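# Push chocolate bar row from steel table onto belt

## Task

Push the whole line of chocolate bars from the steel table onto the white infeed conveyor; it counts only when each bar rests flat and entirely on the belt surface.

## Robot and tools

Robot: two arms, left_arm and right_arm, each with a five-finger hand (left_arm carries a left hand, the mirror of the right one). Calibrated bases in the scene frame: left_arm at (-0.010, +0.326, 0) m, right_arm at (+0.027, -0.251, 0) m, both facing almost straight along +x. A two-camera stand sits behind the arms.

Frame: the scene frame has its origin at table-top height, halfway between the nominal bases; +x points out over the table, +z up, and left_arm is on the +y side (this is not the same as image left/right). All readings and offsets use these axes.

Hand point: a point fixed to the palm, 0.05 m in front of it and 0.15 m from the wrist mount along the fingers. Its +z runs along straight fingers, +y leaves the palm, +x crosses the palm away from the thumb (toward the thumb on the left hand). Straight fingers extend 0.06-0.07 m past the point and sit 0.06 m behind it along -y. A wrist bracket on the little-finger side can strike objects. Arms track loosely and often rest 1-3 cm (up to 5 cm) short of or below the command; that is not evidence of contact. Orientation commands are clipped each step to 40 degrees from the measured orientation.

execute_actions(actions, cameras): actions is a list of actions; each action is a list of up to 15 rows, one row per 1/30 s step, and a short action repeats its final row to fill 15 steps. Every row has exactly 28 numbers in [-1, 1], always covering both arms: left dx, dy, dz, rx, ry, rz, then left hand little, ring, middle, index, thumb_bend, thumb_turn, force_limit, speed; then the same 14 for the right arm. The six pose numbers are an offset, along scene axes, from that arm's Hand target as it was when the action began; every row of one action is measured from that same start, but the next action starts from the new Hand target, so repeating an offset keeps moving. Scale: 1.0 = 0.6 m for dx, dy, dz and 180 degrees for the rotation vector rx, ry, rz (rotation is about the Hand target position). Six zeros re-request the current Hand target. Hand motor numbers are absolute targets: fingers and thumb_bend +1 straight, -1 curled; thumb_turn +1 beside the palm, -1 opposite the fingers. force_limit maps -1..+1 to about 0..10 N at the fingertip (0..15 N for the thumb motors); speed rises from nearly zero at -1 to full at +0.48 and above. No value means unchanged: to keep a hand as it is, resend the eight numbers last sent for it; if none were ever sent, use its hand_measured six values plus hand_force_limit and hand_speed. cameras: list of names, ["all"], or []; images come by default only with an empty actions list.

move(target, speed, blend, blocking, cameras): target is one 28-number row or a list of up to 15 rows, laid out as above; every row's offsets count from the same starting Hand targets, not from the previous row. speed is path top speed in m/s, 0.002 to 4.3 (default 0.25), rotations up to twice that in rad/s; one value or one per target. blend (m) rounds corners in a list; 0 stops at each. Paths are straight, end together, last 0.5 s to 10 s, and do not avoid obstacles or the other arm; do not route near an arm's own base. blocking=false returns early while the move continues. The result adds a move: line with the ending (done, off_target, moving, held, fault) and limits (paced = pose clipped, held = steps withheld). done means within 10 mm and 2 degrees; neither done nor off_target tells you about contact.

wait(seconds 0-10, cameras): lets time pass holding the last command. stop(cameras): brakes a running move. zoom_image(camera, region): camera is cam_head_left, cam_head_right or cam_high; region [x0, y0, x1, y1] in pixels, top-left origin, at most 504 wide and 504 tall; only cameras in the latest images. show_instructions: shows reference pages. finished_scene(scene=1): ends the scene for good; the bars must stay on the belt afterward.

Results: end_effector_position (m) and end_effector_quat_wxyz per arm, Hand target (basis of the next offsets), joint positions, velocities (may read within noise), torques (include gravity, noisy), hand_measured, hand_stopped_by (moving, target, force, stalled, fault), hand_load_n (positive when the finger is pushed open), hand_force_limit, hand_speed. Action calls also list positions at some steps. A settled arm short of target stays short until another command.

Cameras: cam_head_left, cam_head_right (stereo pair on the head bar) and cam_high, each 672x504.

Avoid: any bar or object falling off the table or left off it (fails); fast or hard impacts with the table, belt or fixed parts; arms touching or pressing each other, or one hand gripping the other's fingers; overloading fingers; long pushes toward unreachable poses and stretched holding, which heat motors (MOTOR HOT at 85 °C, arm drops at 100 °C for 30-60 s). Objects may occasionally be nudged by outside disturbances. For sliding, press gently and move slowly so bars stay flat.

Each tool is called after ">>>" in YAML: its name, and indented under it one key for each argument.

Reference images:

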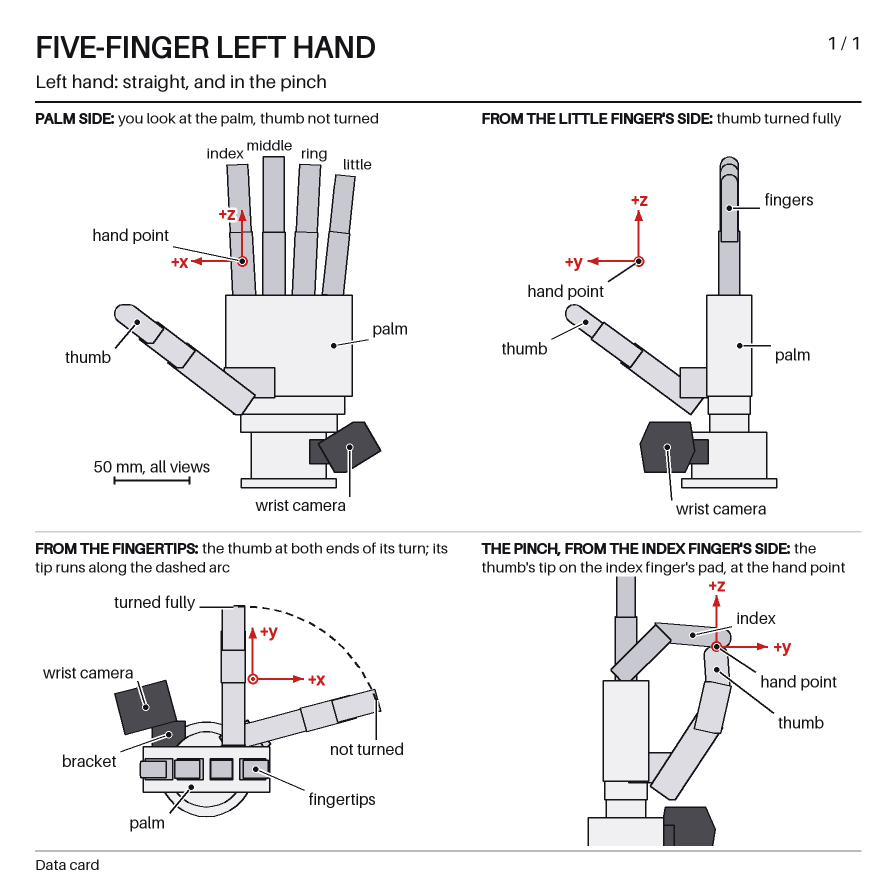

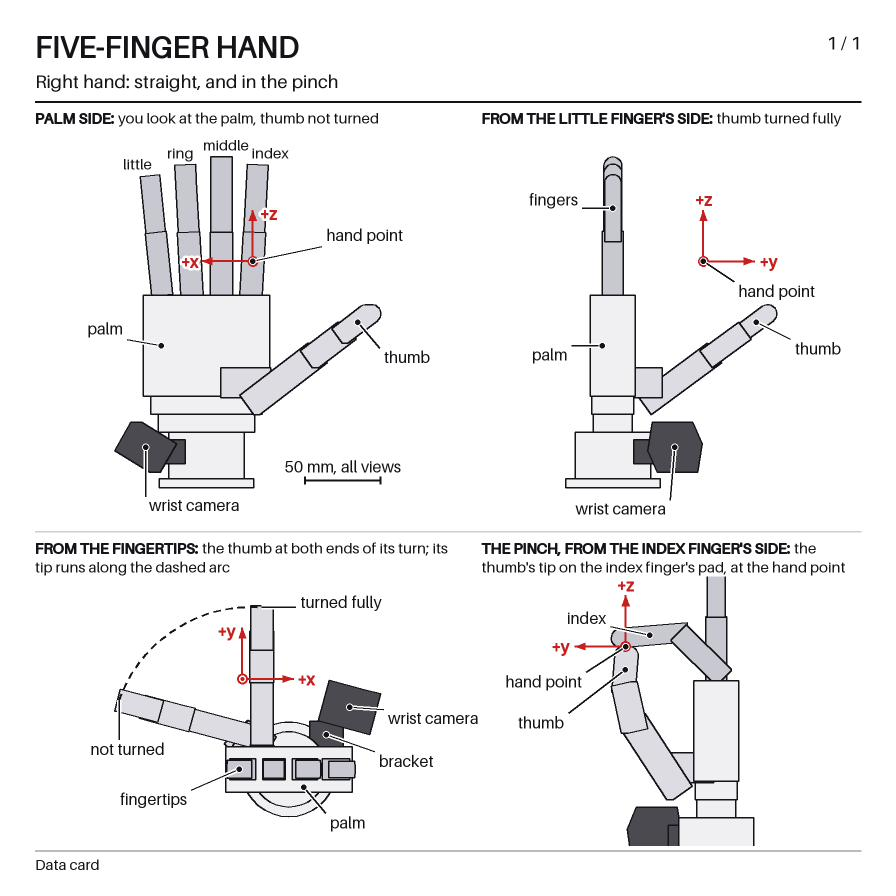

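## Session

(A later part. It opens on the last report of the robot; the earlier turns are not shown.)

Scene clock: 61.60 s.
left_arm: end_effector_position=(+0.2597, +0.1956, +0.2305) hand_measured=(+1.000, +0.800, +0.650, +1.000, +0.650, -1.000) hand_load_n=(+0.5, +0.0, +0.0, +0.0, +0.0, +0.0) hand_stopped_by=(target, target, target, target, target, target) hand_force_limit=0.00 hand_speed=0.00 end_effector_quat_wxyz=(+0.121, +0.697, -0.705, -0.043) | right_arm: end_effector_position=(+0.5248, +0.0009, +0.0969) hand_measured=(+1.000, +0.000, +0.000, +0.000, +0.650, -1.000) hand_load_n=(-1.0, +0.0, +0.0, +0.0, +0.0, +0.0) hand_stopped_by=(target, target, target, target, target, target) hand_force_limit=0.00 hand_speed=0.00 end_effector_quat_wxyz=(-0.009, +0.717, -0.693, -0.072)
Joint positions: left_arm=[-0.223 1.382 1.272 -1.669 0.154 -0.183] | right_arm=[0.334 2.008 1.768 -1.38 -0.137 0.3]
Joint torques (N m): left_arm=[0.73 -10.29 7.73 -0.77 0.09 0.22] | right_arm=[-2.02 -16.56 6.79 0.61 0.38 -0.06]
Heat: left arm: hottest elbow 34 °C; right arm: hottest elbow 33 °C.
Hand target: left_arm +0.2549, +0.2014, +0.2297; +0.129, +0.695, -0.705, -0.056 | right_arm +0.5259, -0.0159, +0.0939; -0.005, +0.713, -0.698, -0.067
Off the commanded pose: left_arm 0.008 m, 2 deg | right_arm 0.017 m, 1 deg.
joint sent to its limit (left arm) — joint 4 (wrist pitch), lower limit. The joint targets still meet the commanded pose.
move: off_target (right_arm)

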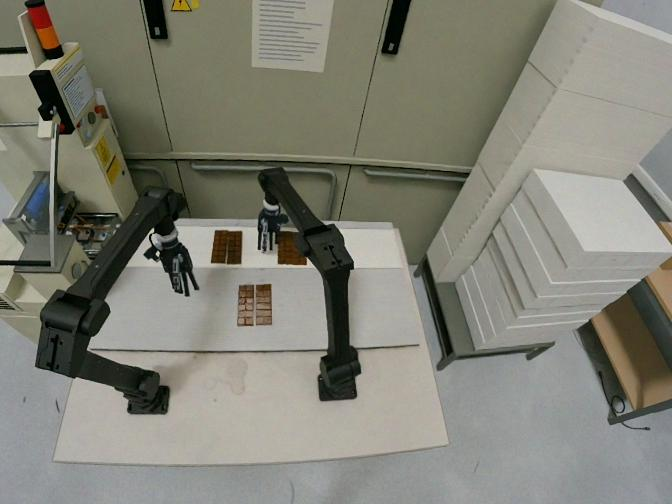

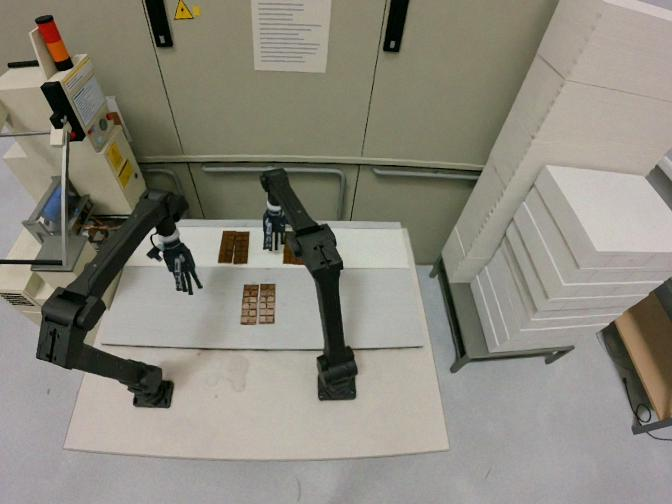

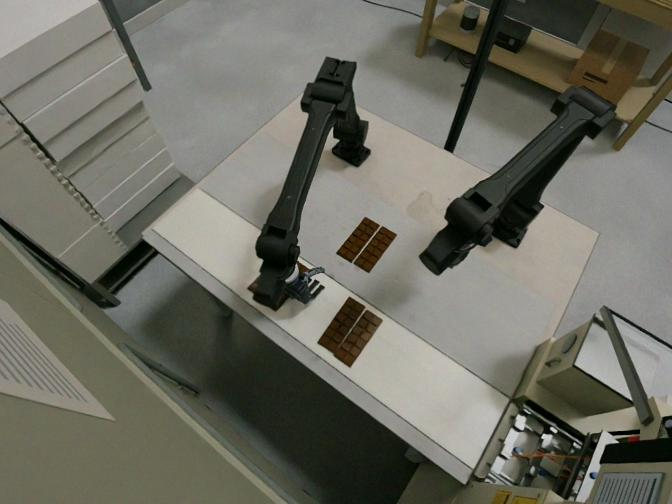

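>>> move:
  target:
    - [0.01, 0.1, 0.05, 0, 0, 0, 1, 0.8, 0.65, 1, 0.65, -1, 0, 0, 0, 0.0833, 0.0083, 0, 0, 0, 1, 0, 0, 0, 0.65, -1, 0, 0]
    - [0.025, 0.2167, 0.0833, 0, 0, 0, 1, 0.8, 0.65, 1, 0.65, -1, 0, 0, 0, 0.1167, 0.1667, 0, 0, 0, 1, 0, 0, 0, 0.65, -1, 0, 0]
    - [0.025, 0.2167, 0.0833, 0, 0, 0, 1, 0.8, 0.65, 1, 0.65, -1, 0, 0, -0.4367, 0.289, 0.1267, 0, 0, 0, 1, 0, 0, 0, 0.65, -1, 0, 0]
    - [0.025, 0.2167, 0.0833, 0, 0, 0, 1, 0.8, 0.65, 1, 0.65, -1, 0, 0, -0.4367, 0.289, 0.0517, 0, 0, 0, 1, 0, 0, 0, 0.65, -1, 0, 0]
  speed: [0.15, 0.25, 0.25, 0.15]
  blend: [0.01, 0.03, 0.02, 0]
  cameras: ["all"]

>>> zoom_image:
  camera: "cam_head_left"
  region: [190, 210, 310, 330]

>>> zoom_image:
  camera: "cam_high"
  region: [240, 200, 420, 380]

Scene clock: 66.23 s.
left_arm: end_effector_position=(+0.2609, +0.3267, +0.2590) hand_measured=(+1.000, +0.800, +0.650, +1.000, +0.650, -1.000) hand_load_n=(+0.0, +0.0, +0.0, +0.0, +0.0, +0.0) hand_stopped_by=(target, target, target, target, target, target) hand_force_limit=0.00 hand_speed=0.00 end_effector_quat_wxyz=(+0.058, +0.707, -0.704, +0.009) | right_arm: end_effector_position=(+0.2633, +0.1570, +0.1278) hand_measured=(+1.000, +0.000, +0.000, +0.000, +0.650, -1.000) hand_load_n=(+0.0, +0.5, +0.0, +0.0, +0.0, +0.0) hand_stopped_by=(target, target, target, target, target, target) hand_force_limit=0.00 hand_speed=0.00 end_effector_quat_wxyz=(-0.002, +0.716, -0.695, -0.069)
Joint positions: left_arm=[0.133 1.264 1.28 -1.67 0.085 0.145] | right_arm=[0.849 1.639 1.324 -1.244 -0.137 0.823]
Joint torques (N m): left_arm=[0.32 -9.29 13.19 -0.5 0.02 0.22] | right_arm=[-0.03 -10.99 7.88 0.96 -0.02 0.13]
Heat: left arm: hottest elbow 34 °C; right arm: hottest shoulder 33 °C.
Hand target: left_arm +0.2700, +0.3314, +0.2797; +0.129, +0.695, -0.705, -0.056 | right_arm +0.2639, +0.1575, +0.1249; -0.005, +0.713, -0.698, -0.067
Off the commanded pose: left_arm 0.023 m, 11 deg | right_arm 0.003 m, 1 deg.
joint sent to its limit (left arm) — joint 4 (wrist pitch), lower limit. The joint targets are off in orientation, not in position.
move: off_target (left_arm)

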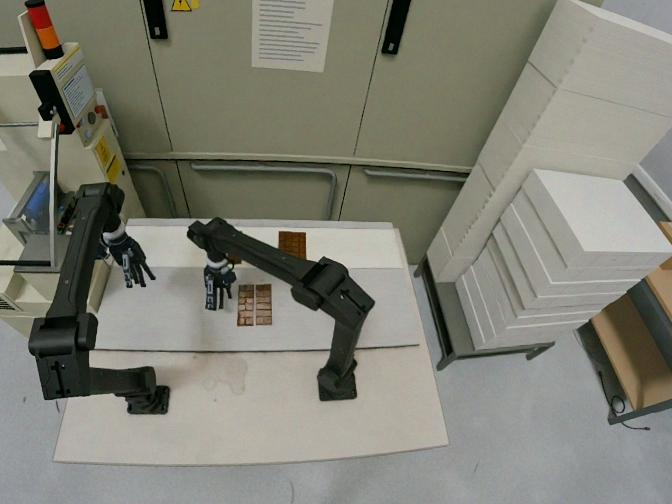

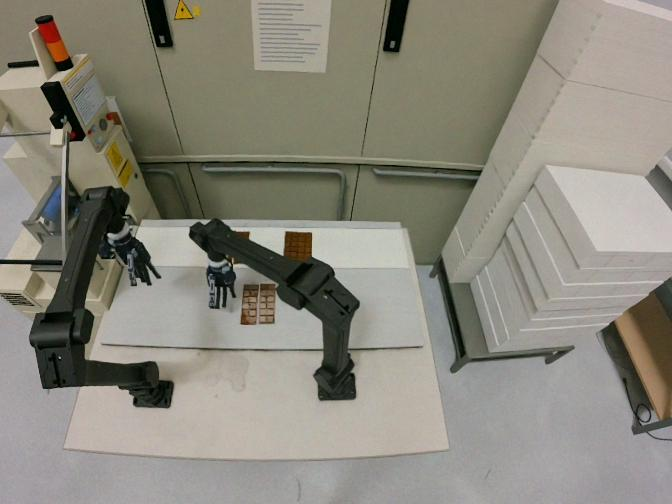

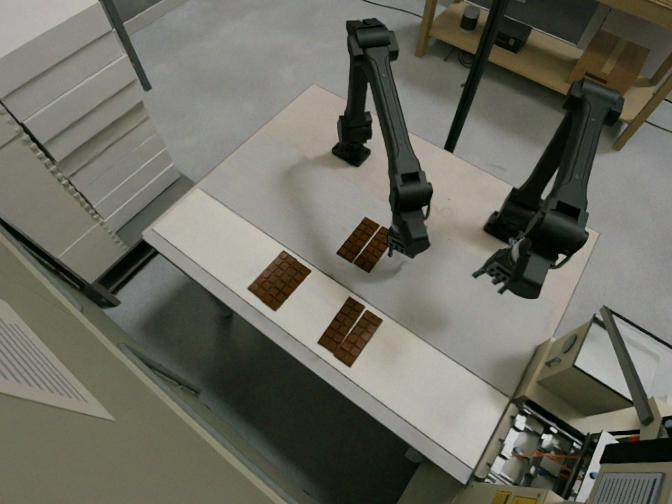

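Scaled by 4.200 from the camera's 672x504 image, which has a finer 960x720 frame.

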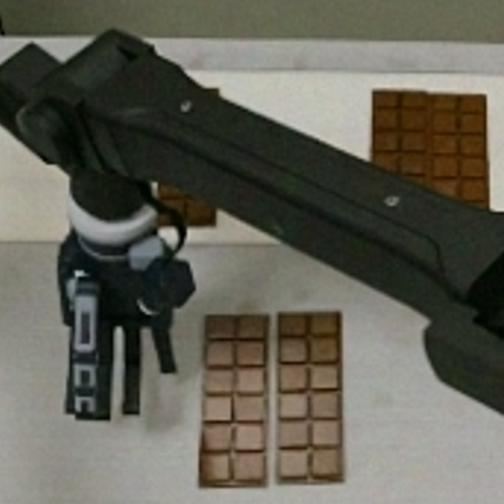

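Scaled by 2.800 from the camera's 672x504 image, which has a finer 960x720 frame.

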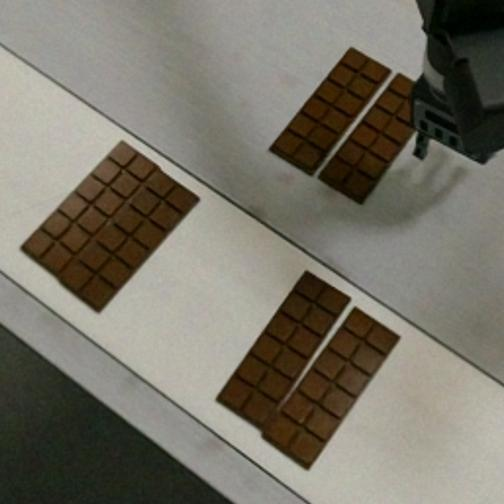

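>>> move:
  target:
    - [0, 0, 0, 0, 0, 0, 1, 0.8, 0.65, 1, 0.65, -1, 0, 0, 0, 0, -0.0517, 0, 0, 0, 1, 0, 0, 0, 0.65, -1, 0, 0]
    - [0, 0, 0, 0, 0, 0, 1, 0.8, 0.65, 1, 0.65, -1, 0, 0, 0, -0.079, -0.0517, 0, 0, 0, 1, 0, 0, 0, 0.65, -1, 0, 0]
  speed: [0.08, 0.06]
  cameras: ["all"]

>>> zoom_image:
  camera: "cam_head_left"
  region: [190, 210, 310, 330]

>>> zoom_image:
  camera: "cam_high"
  region: [240, 200, 420, 380]

Scene clock: 69.60 s.
left_arm: end_effector_position=(+0.2609, +0.3267, +0.2590) hand_measured=(+1.000, +0.800, +0.650, +1.000, +0.650, -1.000) hand_load_n=(+0.0, +0.0, +0.0, +0.0, +0.0, +0.0) hand_stopped_by=(target, target, target, target, target, target) hand_force_limit=0.00 hand_speed=0.00 end_effector_quat_wxyz=(+0.058, +0.707, -0.704, +0.009) | right_arm: end_effector_position=(+0.2630, +0.1206, +0.0957) hand_measured=(+1.000, +0.000, +0.000, +0.000, +0.650, -1.000) hand_load_n=(-1.0, +0.0, +0.0, +0.0, +0.0, +0.0) hand_stopped_by=(target, target, target, target, target, target) hand_force_limit=0.00 hand_speed=0.00 end_effector_quat_wxyz=(-0.006, +0.714, -0.696, -0.070)
Joint positions: left_arm=[0.133 1.264 1.28 -1.67 0.085 0.145] | right_arm=[0.795 1.599 1.184 -1.143 -0.141 0.774]
Joint torques (N m): left_arm=[0.32 -9.29 13.19 -0.5 0.02 0.23] | right_arm=[-1.32 -11.11 6.54 0.54 0.11 -0.06]
Heat: left arm: hottest elbow 35 °C; right arm: hottest shoulder 33 °C.
Hand target: left_arm +0.2700, +0.3314, +0.2797; +0.129, +0.695, -0.705, -0.056 | right_arm +0.2639, +0.1100, +0.0938; -0.005, +0.713, -0.698, -0.067
Off the commanded pose: left_arm 0.023 m, 11 deg | right_arm 0.011 m, 0 deg.
joint sent to its limit (left arm) — joint 4 (wrist pitch), lower limit. The joint targets are off in orientation, not in position.
move: off_target (left_arm, right_arm)

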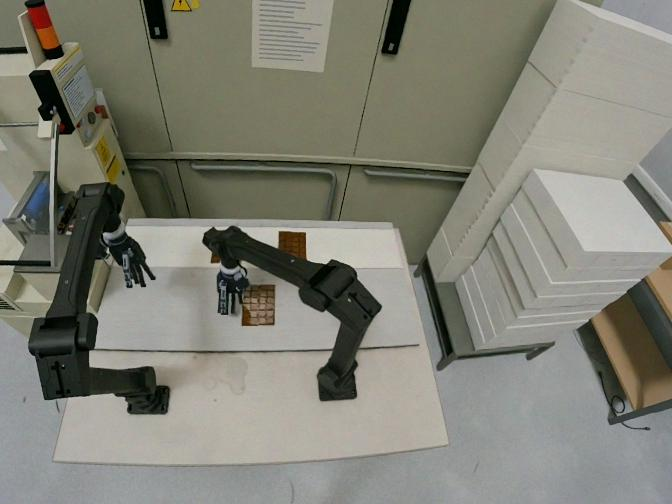

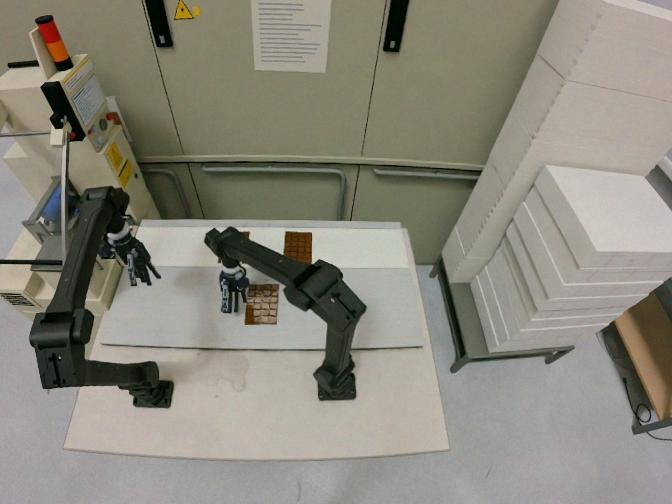

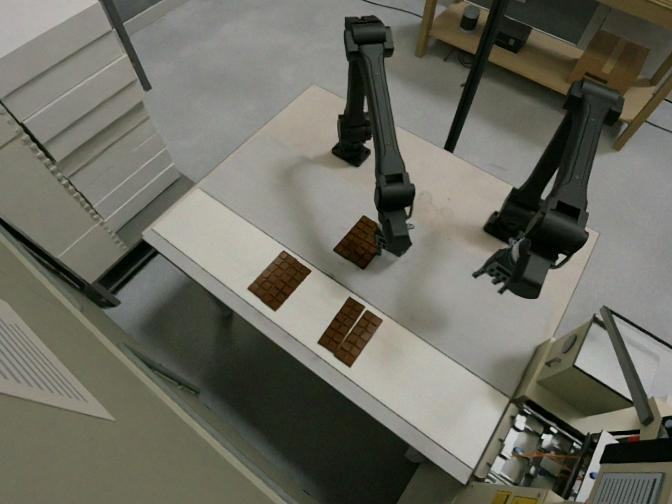

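Scaled by 4.200 from the camera's 672x504 image, which has a finer 960x720 frame.

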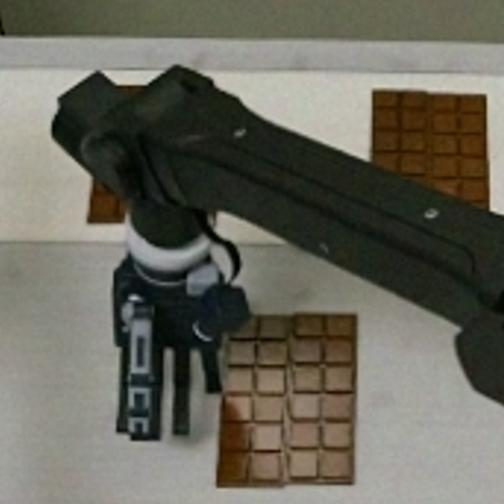

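Scaled by 2.800 from the camera's 672x504 image, which has a finer 960x720 frame.

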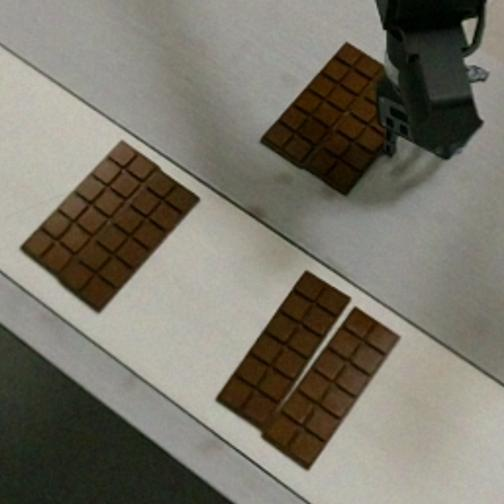

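>>> move:
  target:
    - [0, 0, 0, 0, 0, 0, 1, 0.8, 0.65, 1, 0.65, -1, 0, 0, 0, 0.0833, 0.0083, 0, 0, 0, 1, 0, 0, 0, 0.65, -1, 0, 0]
    - [0, 0, 0, 0, 0, 0, 1, 0.8, 0.65, 1, 0.65, -1, 0, 0, 0, 0.0833, 0.177, 0, 0, 0, 1, 0, 0, 0, 0.65, -1, 0, 0]
    - [0, 0, 0, 0, 0, 0, 1, 0.8, 0.65, 1, 0.65, -1, 0, 0, -0.19, -0.135, 0.16, 0, 0.0556, 0, 1, 0.8, 0.65, 1, 0.65, -1, 0, 0]
    - [0, 0, 0, 0, 0, 0, 1, 0.8, 0.65, 1, 0.65, -1, 0, 0, -0.19, -0.135, 0.0403, 0, 0.0556, 0, 1, 0.8, 0.65, 1, 0.65, -1, 0, 0]
  speed: [0.1, 0.2, 0.25, 0.15]
  blend: [0.01, 0.02, 0, 0]
  cameras: ["all"]

>>> zoom_image:
  camera: "cam_head_left"
  region: [220, 270, 300, 350]

>>> zoom_image:
  camera: "cam_high"
  region: [320, 160, 420, 260]

Scene clock: 74.83 s.
left_arm: end_effector_position=(+0.2609, +0.3267, +0.2590) hand_measured=(+1.000, +0.800, +0.650, +1.000, +0.650, -1.000) hand_load_n=(+0.0, +0.0, +0.0, +0.0, +0.0, +0.0) hand_stopped_by=(target, target, target, target, target, target) hand_force_limit=0.00 hand_speed=0.00 end_effector_quat_wxyz=(+0.058, +0.707, -0.704, +0.009) | right_arm: end_effector_position=(+0.1482, +0.0298, +0.1231) hand_measured=(+1.000, +0.800, +0.650, +1.000, +0.650, -1.000) hand_load_n=(+0.0, +0.0, +0.0, +0.0, +0.0, +0.0) hand_stopped_by=(target, target, target, target, target, target) hand_force_limit=0.00 hand_speed=0.00 end_effector_quat_wxyz=(+0.054, +0.706, -0.695, -0.127)
Joint positions: left_arm=[0.133 1.264 1.28 -1.67 0.085 0.145] | right_arm=[0.791 1.291 0.893 -1.282 -0.254 0.766]
Joint torques (N m): left_arm=[0.38 -9.29 13.19 -0.53 0.01 0.23] | right_arm=[-0.67 -4.78 7.57 0.7 -0.35 -0.02]
Heat: left arm: hottest elbow 36 °C; right arm: hottest shoulder 33 °C.
Hand target: left_arm +0.2700, +0.3314, +0.2797; +0.129, +0.695, -0.705, -0.056 | right_arm +0.1499, +0.0290, +0.1179; +0.056, +0.705, -0.695, -0.129
Off the commanded pose: left_arm 0.023 m, 11 deg | right_arm 0.005 m, 0 deg.
joint sent to its limit (left arm) — joint 4 (wrist pitch), lower limit. The joint targets are off in orientation, not in position.
move: off_target (left_arm)

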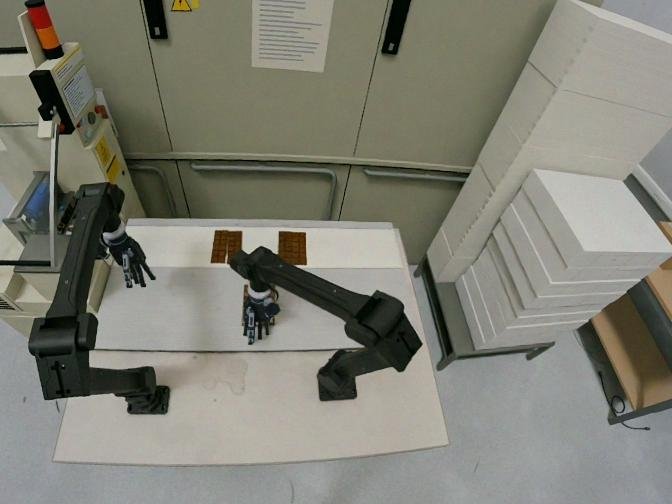

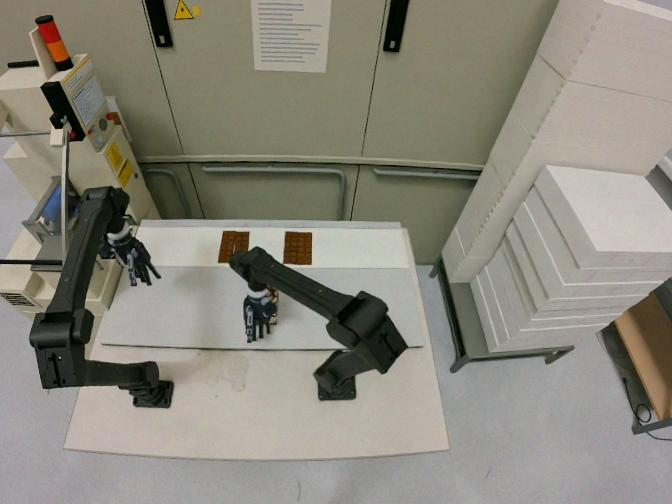

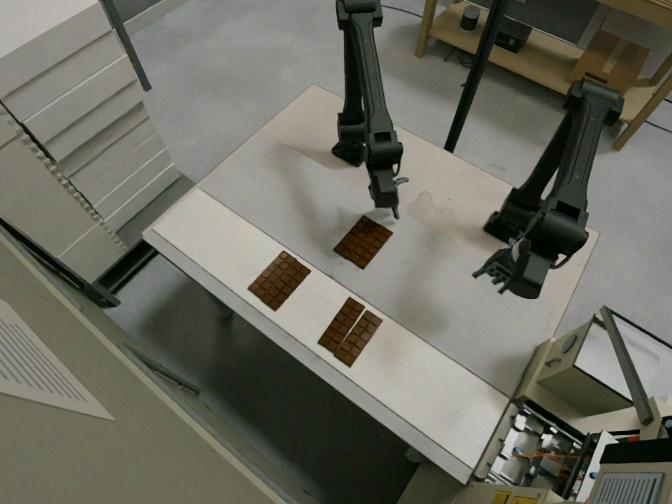

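Scaled by 6.300 from the camera's 672x504 image, which has a finer 960x720 frame.

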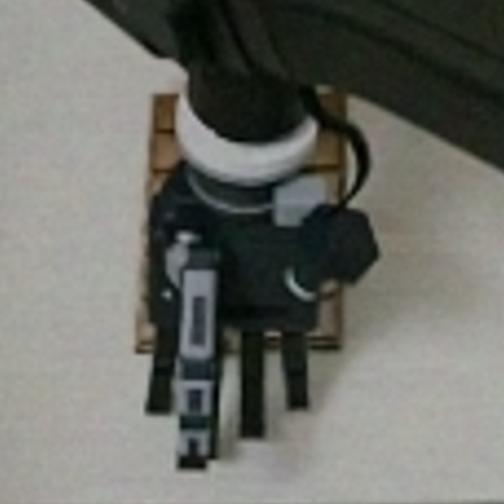

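Scaled by 5.040 from the camera's 672x504 image, which has a finer 960x720 frame.

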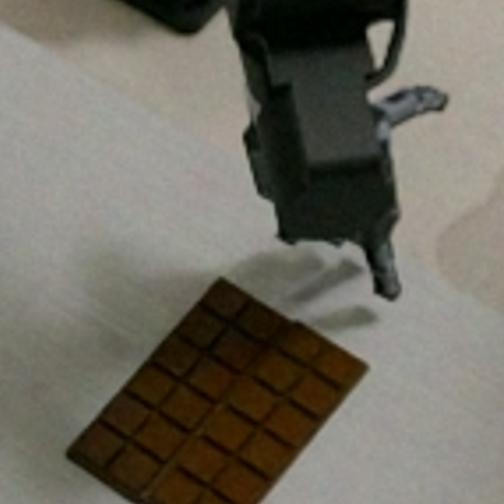

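>>> move:
  target:
    - [0, 0, 0, 0, 0, 0, 1, 0.8, 0.65, 1, 0.65, -1, 0, 0, 0.005, -0.0033, -0.018, 0, 0, 0, 1, 0.8, 0.65, 1, 0.65, -1, 0, 0]
    - [0, 0, 0, 0, 0, 0, 1, 0.8, 0.65, 1, 0.65, -1, 0, 0, 0.1, -0.0033, -0.004, 0, 0, 0, 1, 0.8, 0.65, 1, 0.65, -1, 0, 0]
  speed: 0.08
  blend: [0.005, 0]
  cameras: ["all"]

>>> zoom_image:
  camera: "cam_head_left"
  region: [220, 270, 300, 350]

>>> zoom_image:
  camera: "cam_high"
  region: [320, 160, 420, 260]

Scene clock: 77.10 s.
left_arm: end_effector_position=(+0.2609, +0.3267, +0.2590) hand_measured=(+1.000, +0.800, +0.650, +1.000, +0.650, -1.000) hand_load_n=(+0.0, +0.0, +0.0, +0.0, -0.5, +0.0) hand_stopped_by=(target, target, target, target, target, target) hand_force_limit=0.00 hand_speed=0.00 end_effector_quat_wxyz=(+0.058, +0.707, -0.704, +0.009) | right_arm: end_effector_position=(+0.1876, +0.0170, +0.1064) hand_measured=(+1.000, +0.800, +0.650, +1.000, +0.650, -1.000) hand_load_n=(-0.5, +0.0, +0.0, -2.5, +0.0, +0.0) hand_stopped_by=(target, target, target, target, target, target) hand_force_limit=0.00 hand_speed=0.00 end_effector_quat_wxyz=(+0.073, +0.703, -0.694, -0.136)
Joint positions: left_arm=[0.133 1.264 1.28 -1.67 0.085 0.145] | right_arm=[0.677 1.404 0.938 -1.285 -0.254 0.645]
Joint torques (N m): left_arm=[0.32 -9.23 13.2 -0.51 0.02 0.23] | right_arm=[-1.14 -5.3 12.57 -0.08 0.23 -0.01]
Heat: left arm: hottest elbow 36 °C; right arm: hottest elbow 34 °C.
Hand target: left_arm +0.2700, +0.3314, +0.2797; +0.129, +0.695, -0.705, -0.056 | right_arm +0.2099, +0.0271, +0.1156; +0.055, +0.705, -0.695, -0.129
Off the commanded pose: left_arm 0.023 m, 11 deg | right_arm 0.026 m, 2 deg.
joint sent to its limit (left arm) — joint 4 (wrist pitch), lower limit. The joint targets are off in orientation, not in position.
move: off_target (left_arm, right_arm)

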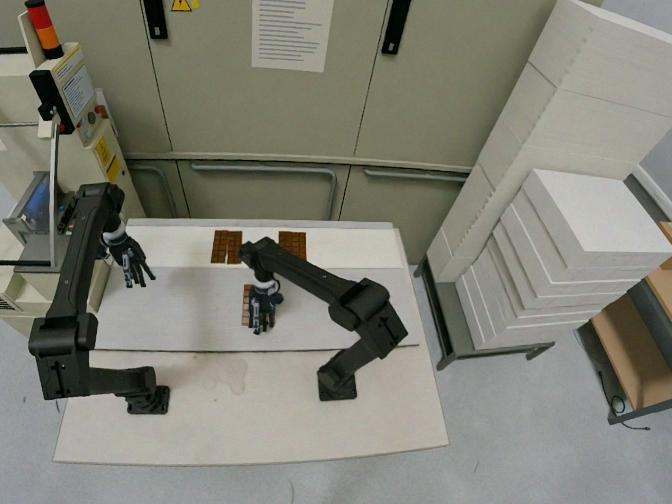

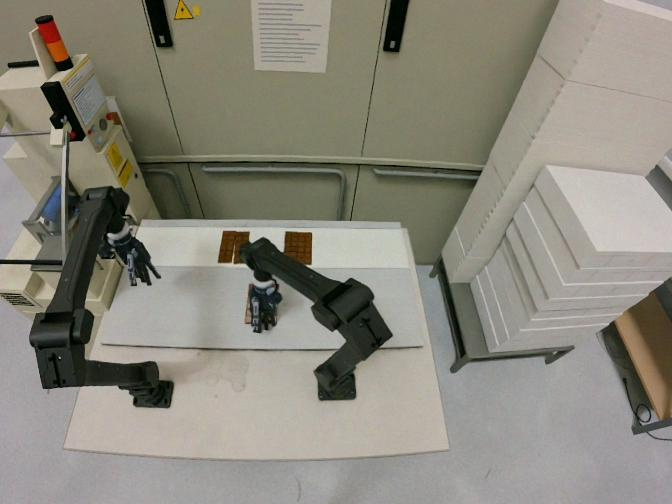

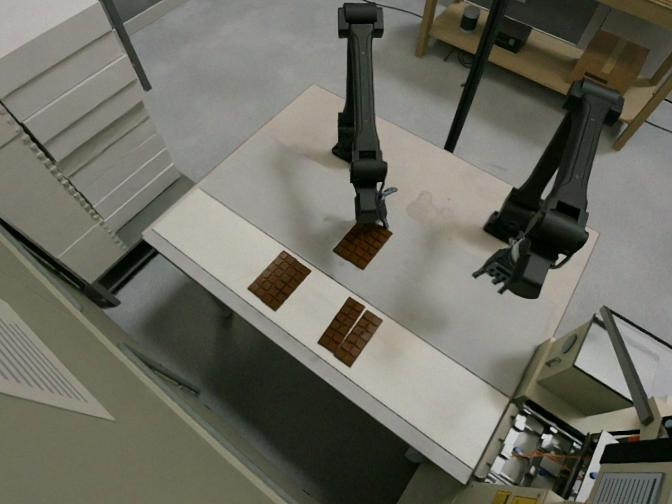

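Scaled by 6.300 from the camera's 672x504 image, which has a finer 960x720 frame.

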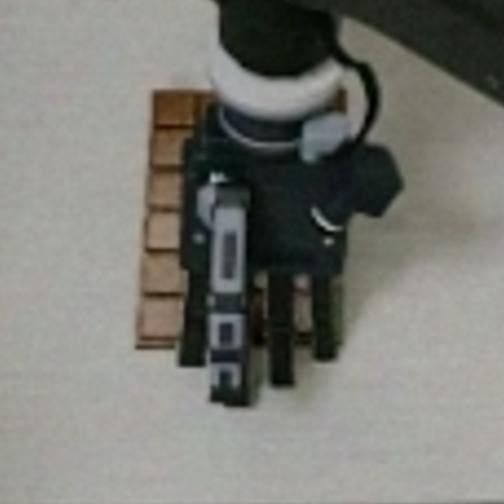

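Scaled by 5.040 from the camera's 672x504 image, which has a finer 960x720 frame.

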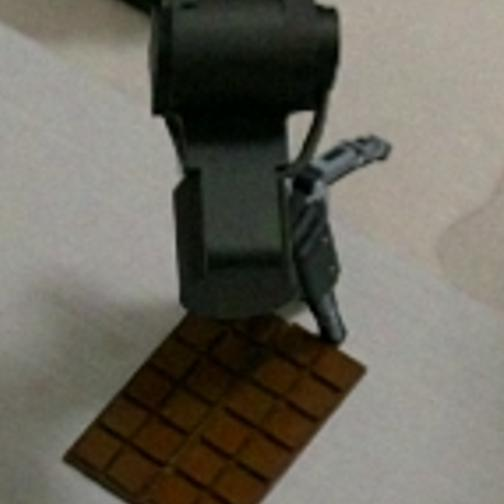

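>>> move:
  target: [0, 0, 0, 0, 0, 0, 1, 0.8, 0.65, 1, 0.65, -1, 0, 0, -0.03, 0.025, 0, 0, 0, 0, 1, 0.8, 0.65, 1, 0.65, -1, 0, 0]
  speed: 0.06
  cameras: ["cam_head_left"]

>>> zoom_image:
  camera: "cam_head_left"
  region: [220, 270, 300, 350]

Scene clock: 78.53 s.
left_arm: end_effector_position=(+0.2609, +0.3267, +0.2590) hand_measured=(+1.000, +0.800, +0.650, +1.000, +0.650, -1.000) hand_load_n=(+0.0, +0.5, +0.0, +0.0, +0.0, +0.0) hand_stopped_by=(target, target, target, target, target, target) hand_force_limit=0.00 hand_speed=0.00 end_effector_quat_wxyz=(+0.058, +0.707, -0.704, +0.009) | right_arm: end_effector_position=(+0.1853, +0.0211, +0.1057) hand_measured=(+1.000, +0.800, +0.650, +1.000, +0.650, -1.000) hand_load_n=(+0.0, +0.0, +0.0, -1.0, +0.0, -0.5) hand_stopped_by=(target, target, target, target, target, target) hand_force_limit=0.00 hand_speed=0.00 end_effector_quat_wxyz=(+0.078, +0.697, -0.702, -0.125)
Joint positions: left_arm=[0.133 1.264 1.28 -1.67 0.085 0.145] | right_arm=[0.699 1.404 0.942 -1.288 -0.237 0.689]
Joint torques (N m): left_arm=[0.32 -9.29 13.18 -0.5 0.02 0.23] | right_arm=[2.14 -6.3 11.23 0.61 -0.75 0.14]
Heat: left arm: hottest elbow 36 °C; right arm: hottest elbow 34 °C.
Hand target: left_arm +0.2700, +0.3314, +0.2797; +0.129, +0.695, -0.705, -0.056 | right_arm +0.1920, +0.0421, +0.1156; +0.055, +0.705, -0.695, -0.129
Off the commanded pose: left_arm 0.023 m, 11 deg | right_arm 0.024 m, 3 deg.
joint sent to its limit (left arm) — joint 4 (wrist pitch), lower limit. The joint targets are off in orientation, not in position.
move: off_target (left_arm, right_arm)
Images, in order (width x height): cam_head_left 672x504.

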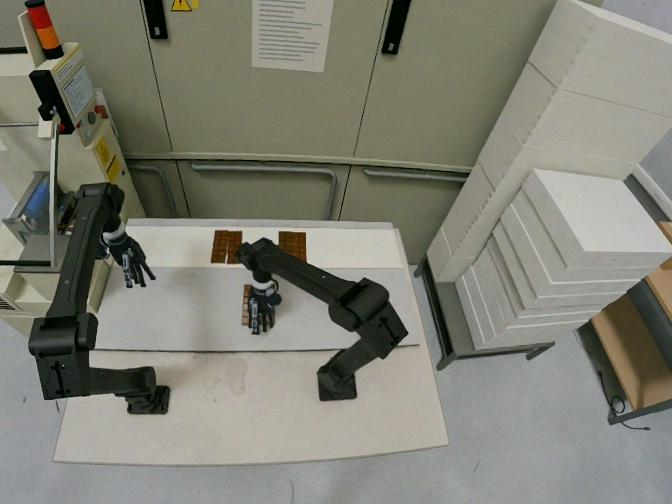

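Scaled by 6.300 from the camera's 672x504 image, which has a finer 960x720 frame.

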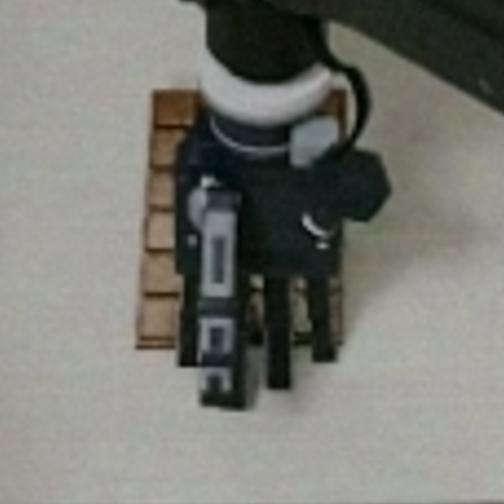

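>>> move:
  target: [0, 0, 0, 0, 0, 0, 1, 0.8, 0.65, 1, 0.65, -1, 0, 0, -0.005, 0.015, 0, 0, 0, 0, 1, 0.8, 0.65, 1, 0.65, -1, 0, 0]
  speed: 0.06
  cameras: ["cam_head_left"]

>>> zoom_image:
  camera: "cam_head_left"
  region: [220, 270, 300, 350]

Scene clock: 79.67 s.
left_arm: end_effector_position=(+0.2609, +0.3267, +0.2590) hand_measured=(+1.000, +0.800, +0.650, +1.000, +0.650, -1.000) hand_load_n=(+0.0, +0.0, +0.0, +0.5, +0.0, +0.0) hand_stopped_by=(target, target, target, target, target, target) hand_force_limit=0.00 hand_speed=0.00 end_effector_quat_wxyz=(+0.058, +0.707, -0.704, +0.009) | right_arm: end_effector_position=(+0.1737, +0.0331, +0.1069) hand_measured=(+1.000, +0.800, +0.650, +1.000, +0.650, -1.000) hand_load_n=(+0.0, +0.0, +0.0, +0.0, +0.0, +0.0) hand_stopped_by=(target, target, target, target, target, target) hand_force_limit=0.00 hand_speed=0.00 end_effector_quat_wxyz=(+0.077, +0.703, -0.695, -0.129)
Joint positions: left_arm=[0.133 1.264 1.28 -1.67 0.085 0.145] | right_arm=[0.744 1.403 0.943 -1.28 -0.252 0.715]
Joint torques (N m): left_arm=[0.44 -9.23 13.18 -0.5 0.01 0.23] | right_arm=[0.38 -5.77 11.92 0.55 -0.32 0.12]
Heat: left arm: hottest elbow 37 °C; right arm: hottest elbow 34 °C.
Hand target: left_arm +0.2700, +0.3314, +0.2797; +0.129, +0.695, -0.705, -0.056 | right_arm +0.1888, +0.0510, +0.1156; +0.056, +0.705, -0.695, -0.129
Off the commanded pose: left_arm 0.023 m, 11 deg | right_arm 0.025 m, 3 deg.
joint sent to its limit (left arm) — joint 4 (wrist pitch), lower limit. The joint targets are off in orientation, not in position.
move: off_target (left_arm, right_arm)
Images, in order (width x height): cam_head_left 672x504.

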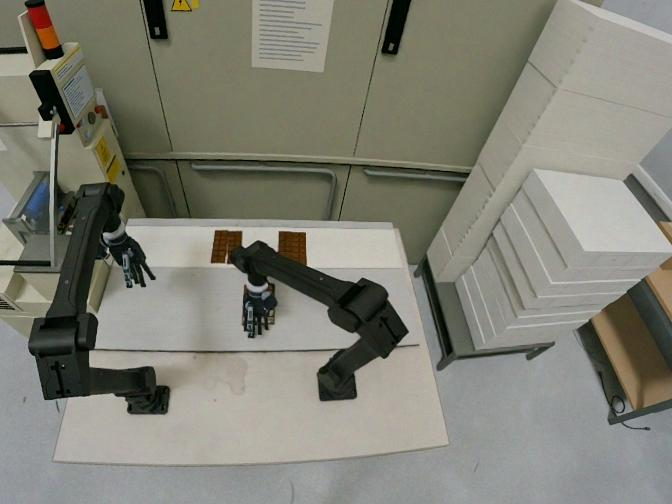

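Scaled by 6.300 from the camera's 672x504 image, which has a finer 960x720 frame.

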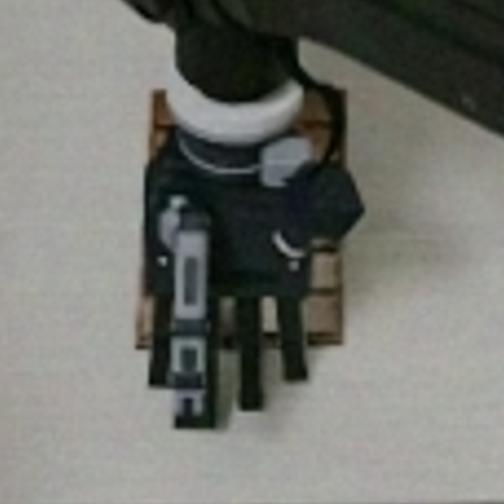

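>>> move:
  target: [0, 0, 0, 0, 0, 0, 1, 0.8, 0.65, 1, 0.65, -1, 0, 0, 0.1, -0.017, 0.002, 0, 0, 0, 1, 0.8, 0.65, 1, 0.65, -1, 0, 0]
  speed: 0.06
  cameras: ["cam_head_left", "cam_high"]

>>> zoom_image:
  camera: "cam_head_left"
  region: [220, 250, 300, 330]

>>> zoom_image:
  camera: "cam_high"
  region: [320, 180, 420, 280]

Scene clock: 81.70 s.
left_arm: end_effector_position=(+0.2609, +0.3267, +0.2590) hand_measured=(+1.000, +0.800, +0.650, +1.000, +0.650, -1.000) hand_load_n=(+0.0, +0.0, +0.0, +0.0, +0.0, +0.0) hand_stopped_by=(target, target, target, target, target, target) hand_force_limit=0.00 hand_speed=0.00 end_effector_quat_wxyz=(+0.058, +0.707, -0.704, +0.009) | right_arm: end_effector_position=(+0.2264, +0.0309, +0.1070) hand_measured=(+1.000, +0.800, +0.650, +1.000, +0.650, -1.000) hand_load_n=(-0.5, +0.0, +0.0, -1.0, +0.0, +0.0) hand_stopped_by=(target, target, target, target, target, target) hand_force_limit=0.00 hand_speed=0.00 end_effector_quat_wxyz=(+0.074, +0.702, -0.695, -0.135)
Joint positions: left_arm=[0.133 1.264 1.28 -1.67 0.085 0.145] | right_arm=[0.644 1.504 1.047 -1.303 -0.246 0.613]
Joint torques (N m): left_arm=[0.32 -9.35 13.18 -0.51 0.01 0.22] | right_arm=[-1.03 -6.89 12.78 -0.17 0.11 -0.04]
Heat: left arm: hottest elbow 37 °C; right arm: hottest elbow 34 °C.
Hand target: left_arm +0.2700, +0.3314, +0.2797; +0.129, +0.695, -0.705, -0.056 | right_arm +0.2489, +0.0409, +0.1168; +0.055, +0.705, -0.695, -0.129
Off the commanded pose: left_arm 0.023 m, 11 deg | right_arm 0.026 m, 2 deg.
joint sent to its limit (left arm) — joint 4 (wrist pitch), lower limit. The joint targets are off in orientation, not in position.
move: off_target (left_arm, right_arm)
Images, in order (width x height): cam_head_left 672x504, cam_high 672x504.

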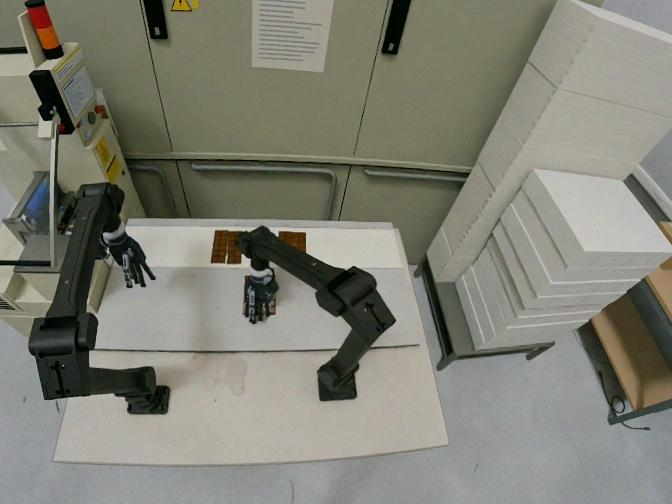

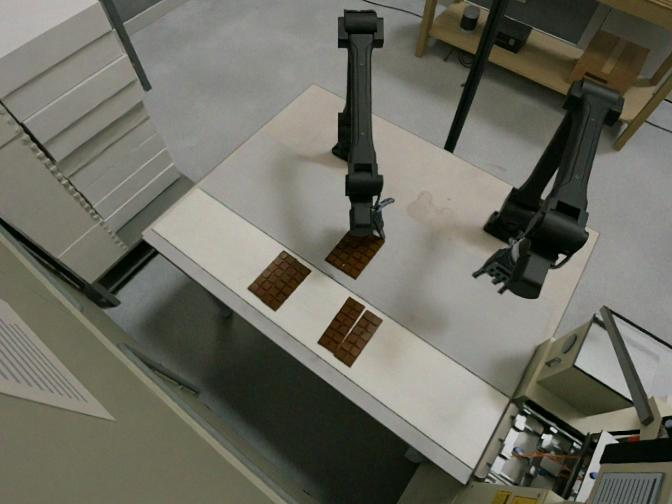

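Scaled by 6.300 from the camera's 672x504 image, which has a finer 960x720 frame.

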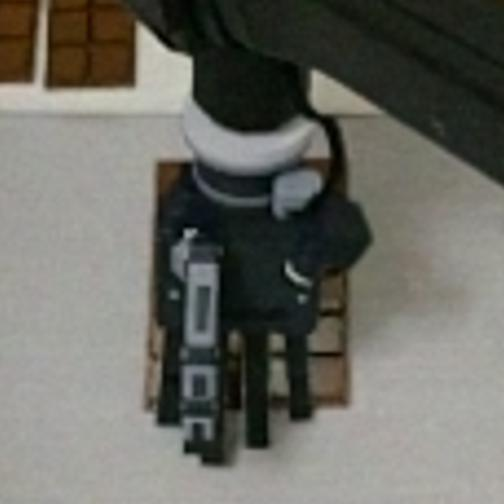

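Scaled by 5.040 from the camera's 672x504 image, which has a finer 960x720 frame.

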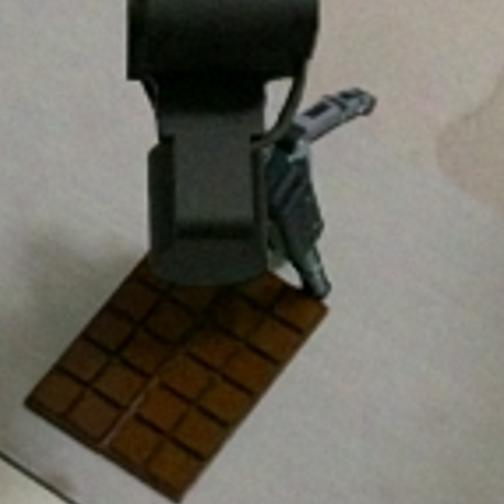

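>>> move:
  target: [0, 0, 0, 0, 0, 0, 1, 0.8, 0.65, 1, 0.65, -1, 0, 0, 0.1, -0.012, 0.001, 0, 0, 0, 1, 0.8, 0.65, 1, 0.65, -1, 0, 0]
  speed: 0.06
  cameras: ["cam_head_left", "cam_high"]

>>> zoom_image:
  camera: "cam_head_left"
  region: [220, 230, 300, 310]

>>> zoom_image:
  camera: "cam_high"
  region: [280, 200, 400, 320]

Scene clock: 84.13 s.
left_arm: end_effector_position=(+0.2609, +0.3267, +0.2590) hand_measured=(+1.000, +0.800, +0.650, +1.000, +0.650, -1.000) hand_load_n=(+0.0, +0.5, +0.0, +0.0, +0.0, +0.0) hand_stopped_by=(target, target, target, target, target, target) hand_force_limit=0.00 hand_speed=0.00 end_effector_quat_wxyz=(+0.058, +0.707, -0.704, +0.009) | right_arm: end_effector_position=(+0.2861, +0.0258, +0.1077) hand_measured=(+1.000, +0.800, +0.650, +1.000, +0.650, -1.000) hand_load_n=(-0.5, +0.0, +0.0, -1.0, +0.0, +0.0) hand_stopped_by=(target, target, target, target, target, target) hand_force_limit=0.00 hand_speed=0.00 end_effector_quat_wxyz=(+0.073, +0.702, -0.695, -0.136)
Joint positions: left_arm=[0.133 1.264 1.28 -1.67 0.085 0.145] | right_arm=[0.551 1.62 1.186 -1.347 -0.229 0.521]
Joint torques (N m): left_arm=[0.38 -9.29 13.18 -0.53 0.01 0.23] | right_arm=[-0.85 -8.53 12.94 -0.29 0.06 -0.03]
Heat: left arm: hottest elbow 37 °C; right arm: hottest elbow 34 °C.
Hand target: left_arm +0.2700, +0.3314, +0.2797; +0.129, +0.695, -0.705, -0.056 | right_arm +0.3090, +0.0337, +0.1175; +0.055, +0.705, -0.695, -0.129
Off the commanded pose: left_arm 0.023 m, 11 deg | right_arm 0.026 m, 2 deg.
joint sent to its limit (left arm) — joint 4 (wrist pitch), lower limit. The joint targets are off in orientation, not in position.
move: off_target (left_arm, right_arm)
Images, in order (width x height): cam_head_left 672x504, cam_high 672x504.

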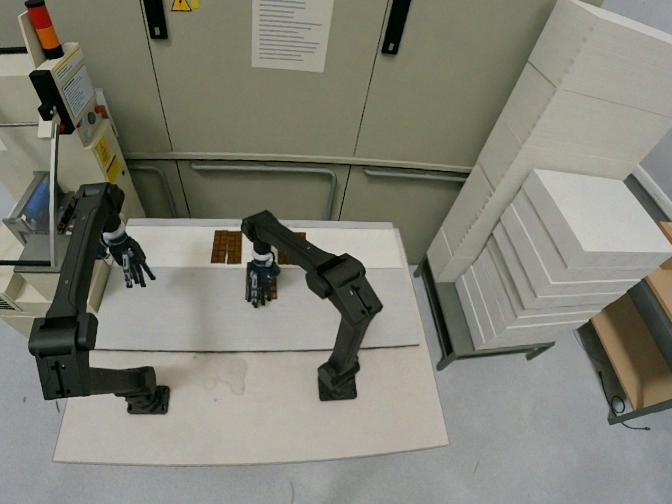

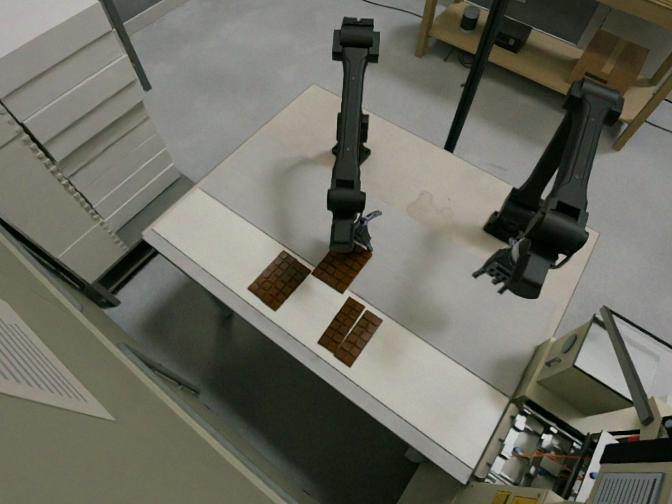

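Scaled by 6.300 from the camera's 672x504 image, which has a finer 960x720 frame.

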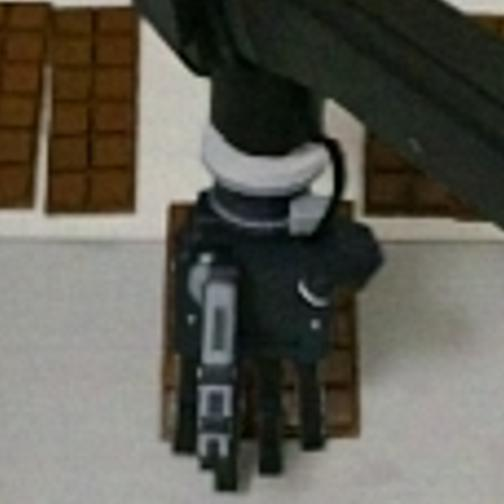

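Scaled by 4.200 from the camera's 672x504 image, which has a finer 960x720 frame.

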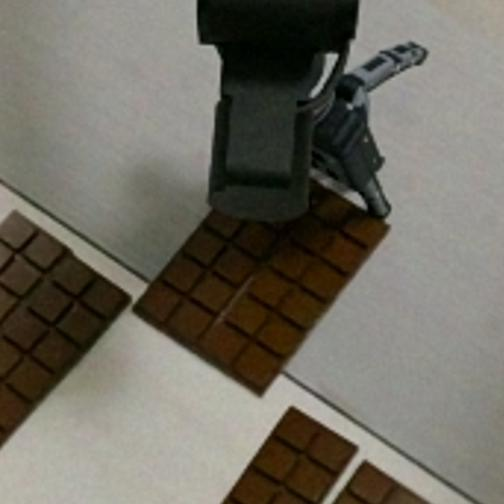

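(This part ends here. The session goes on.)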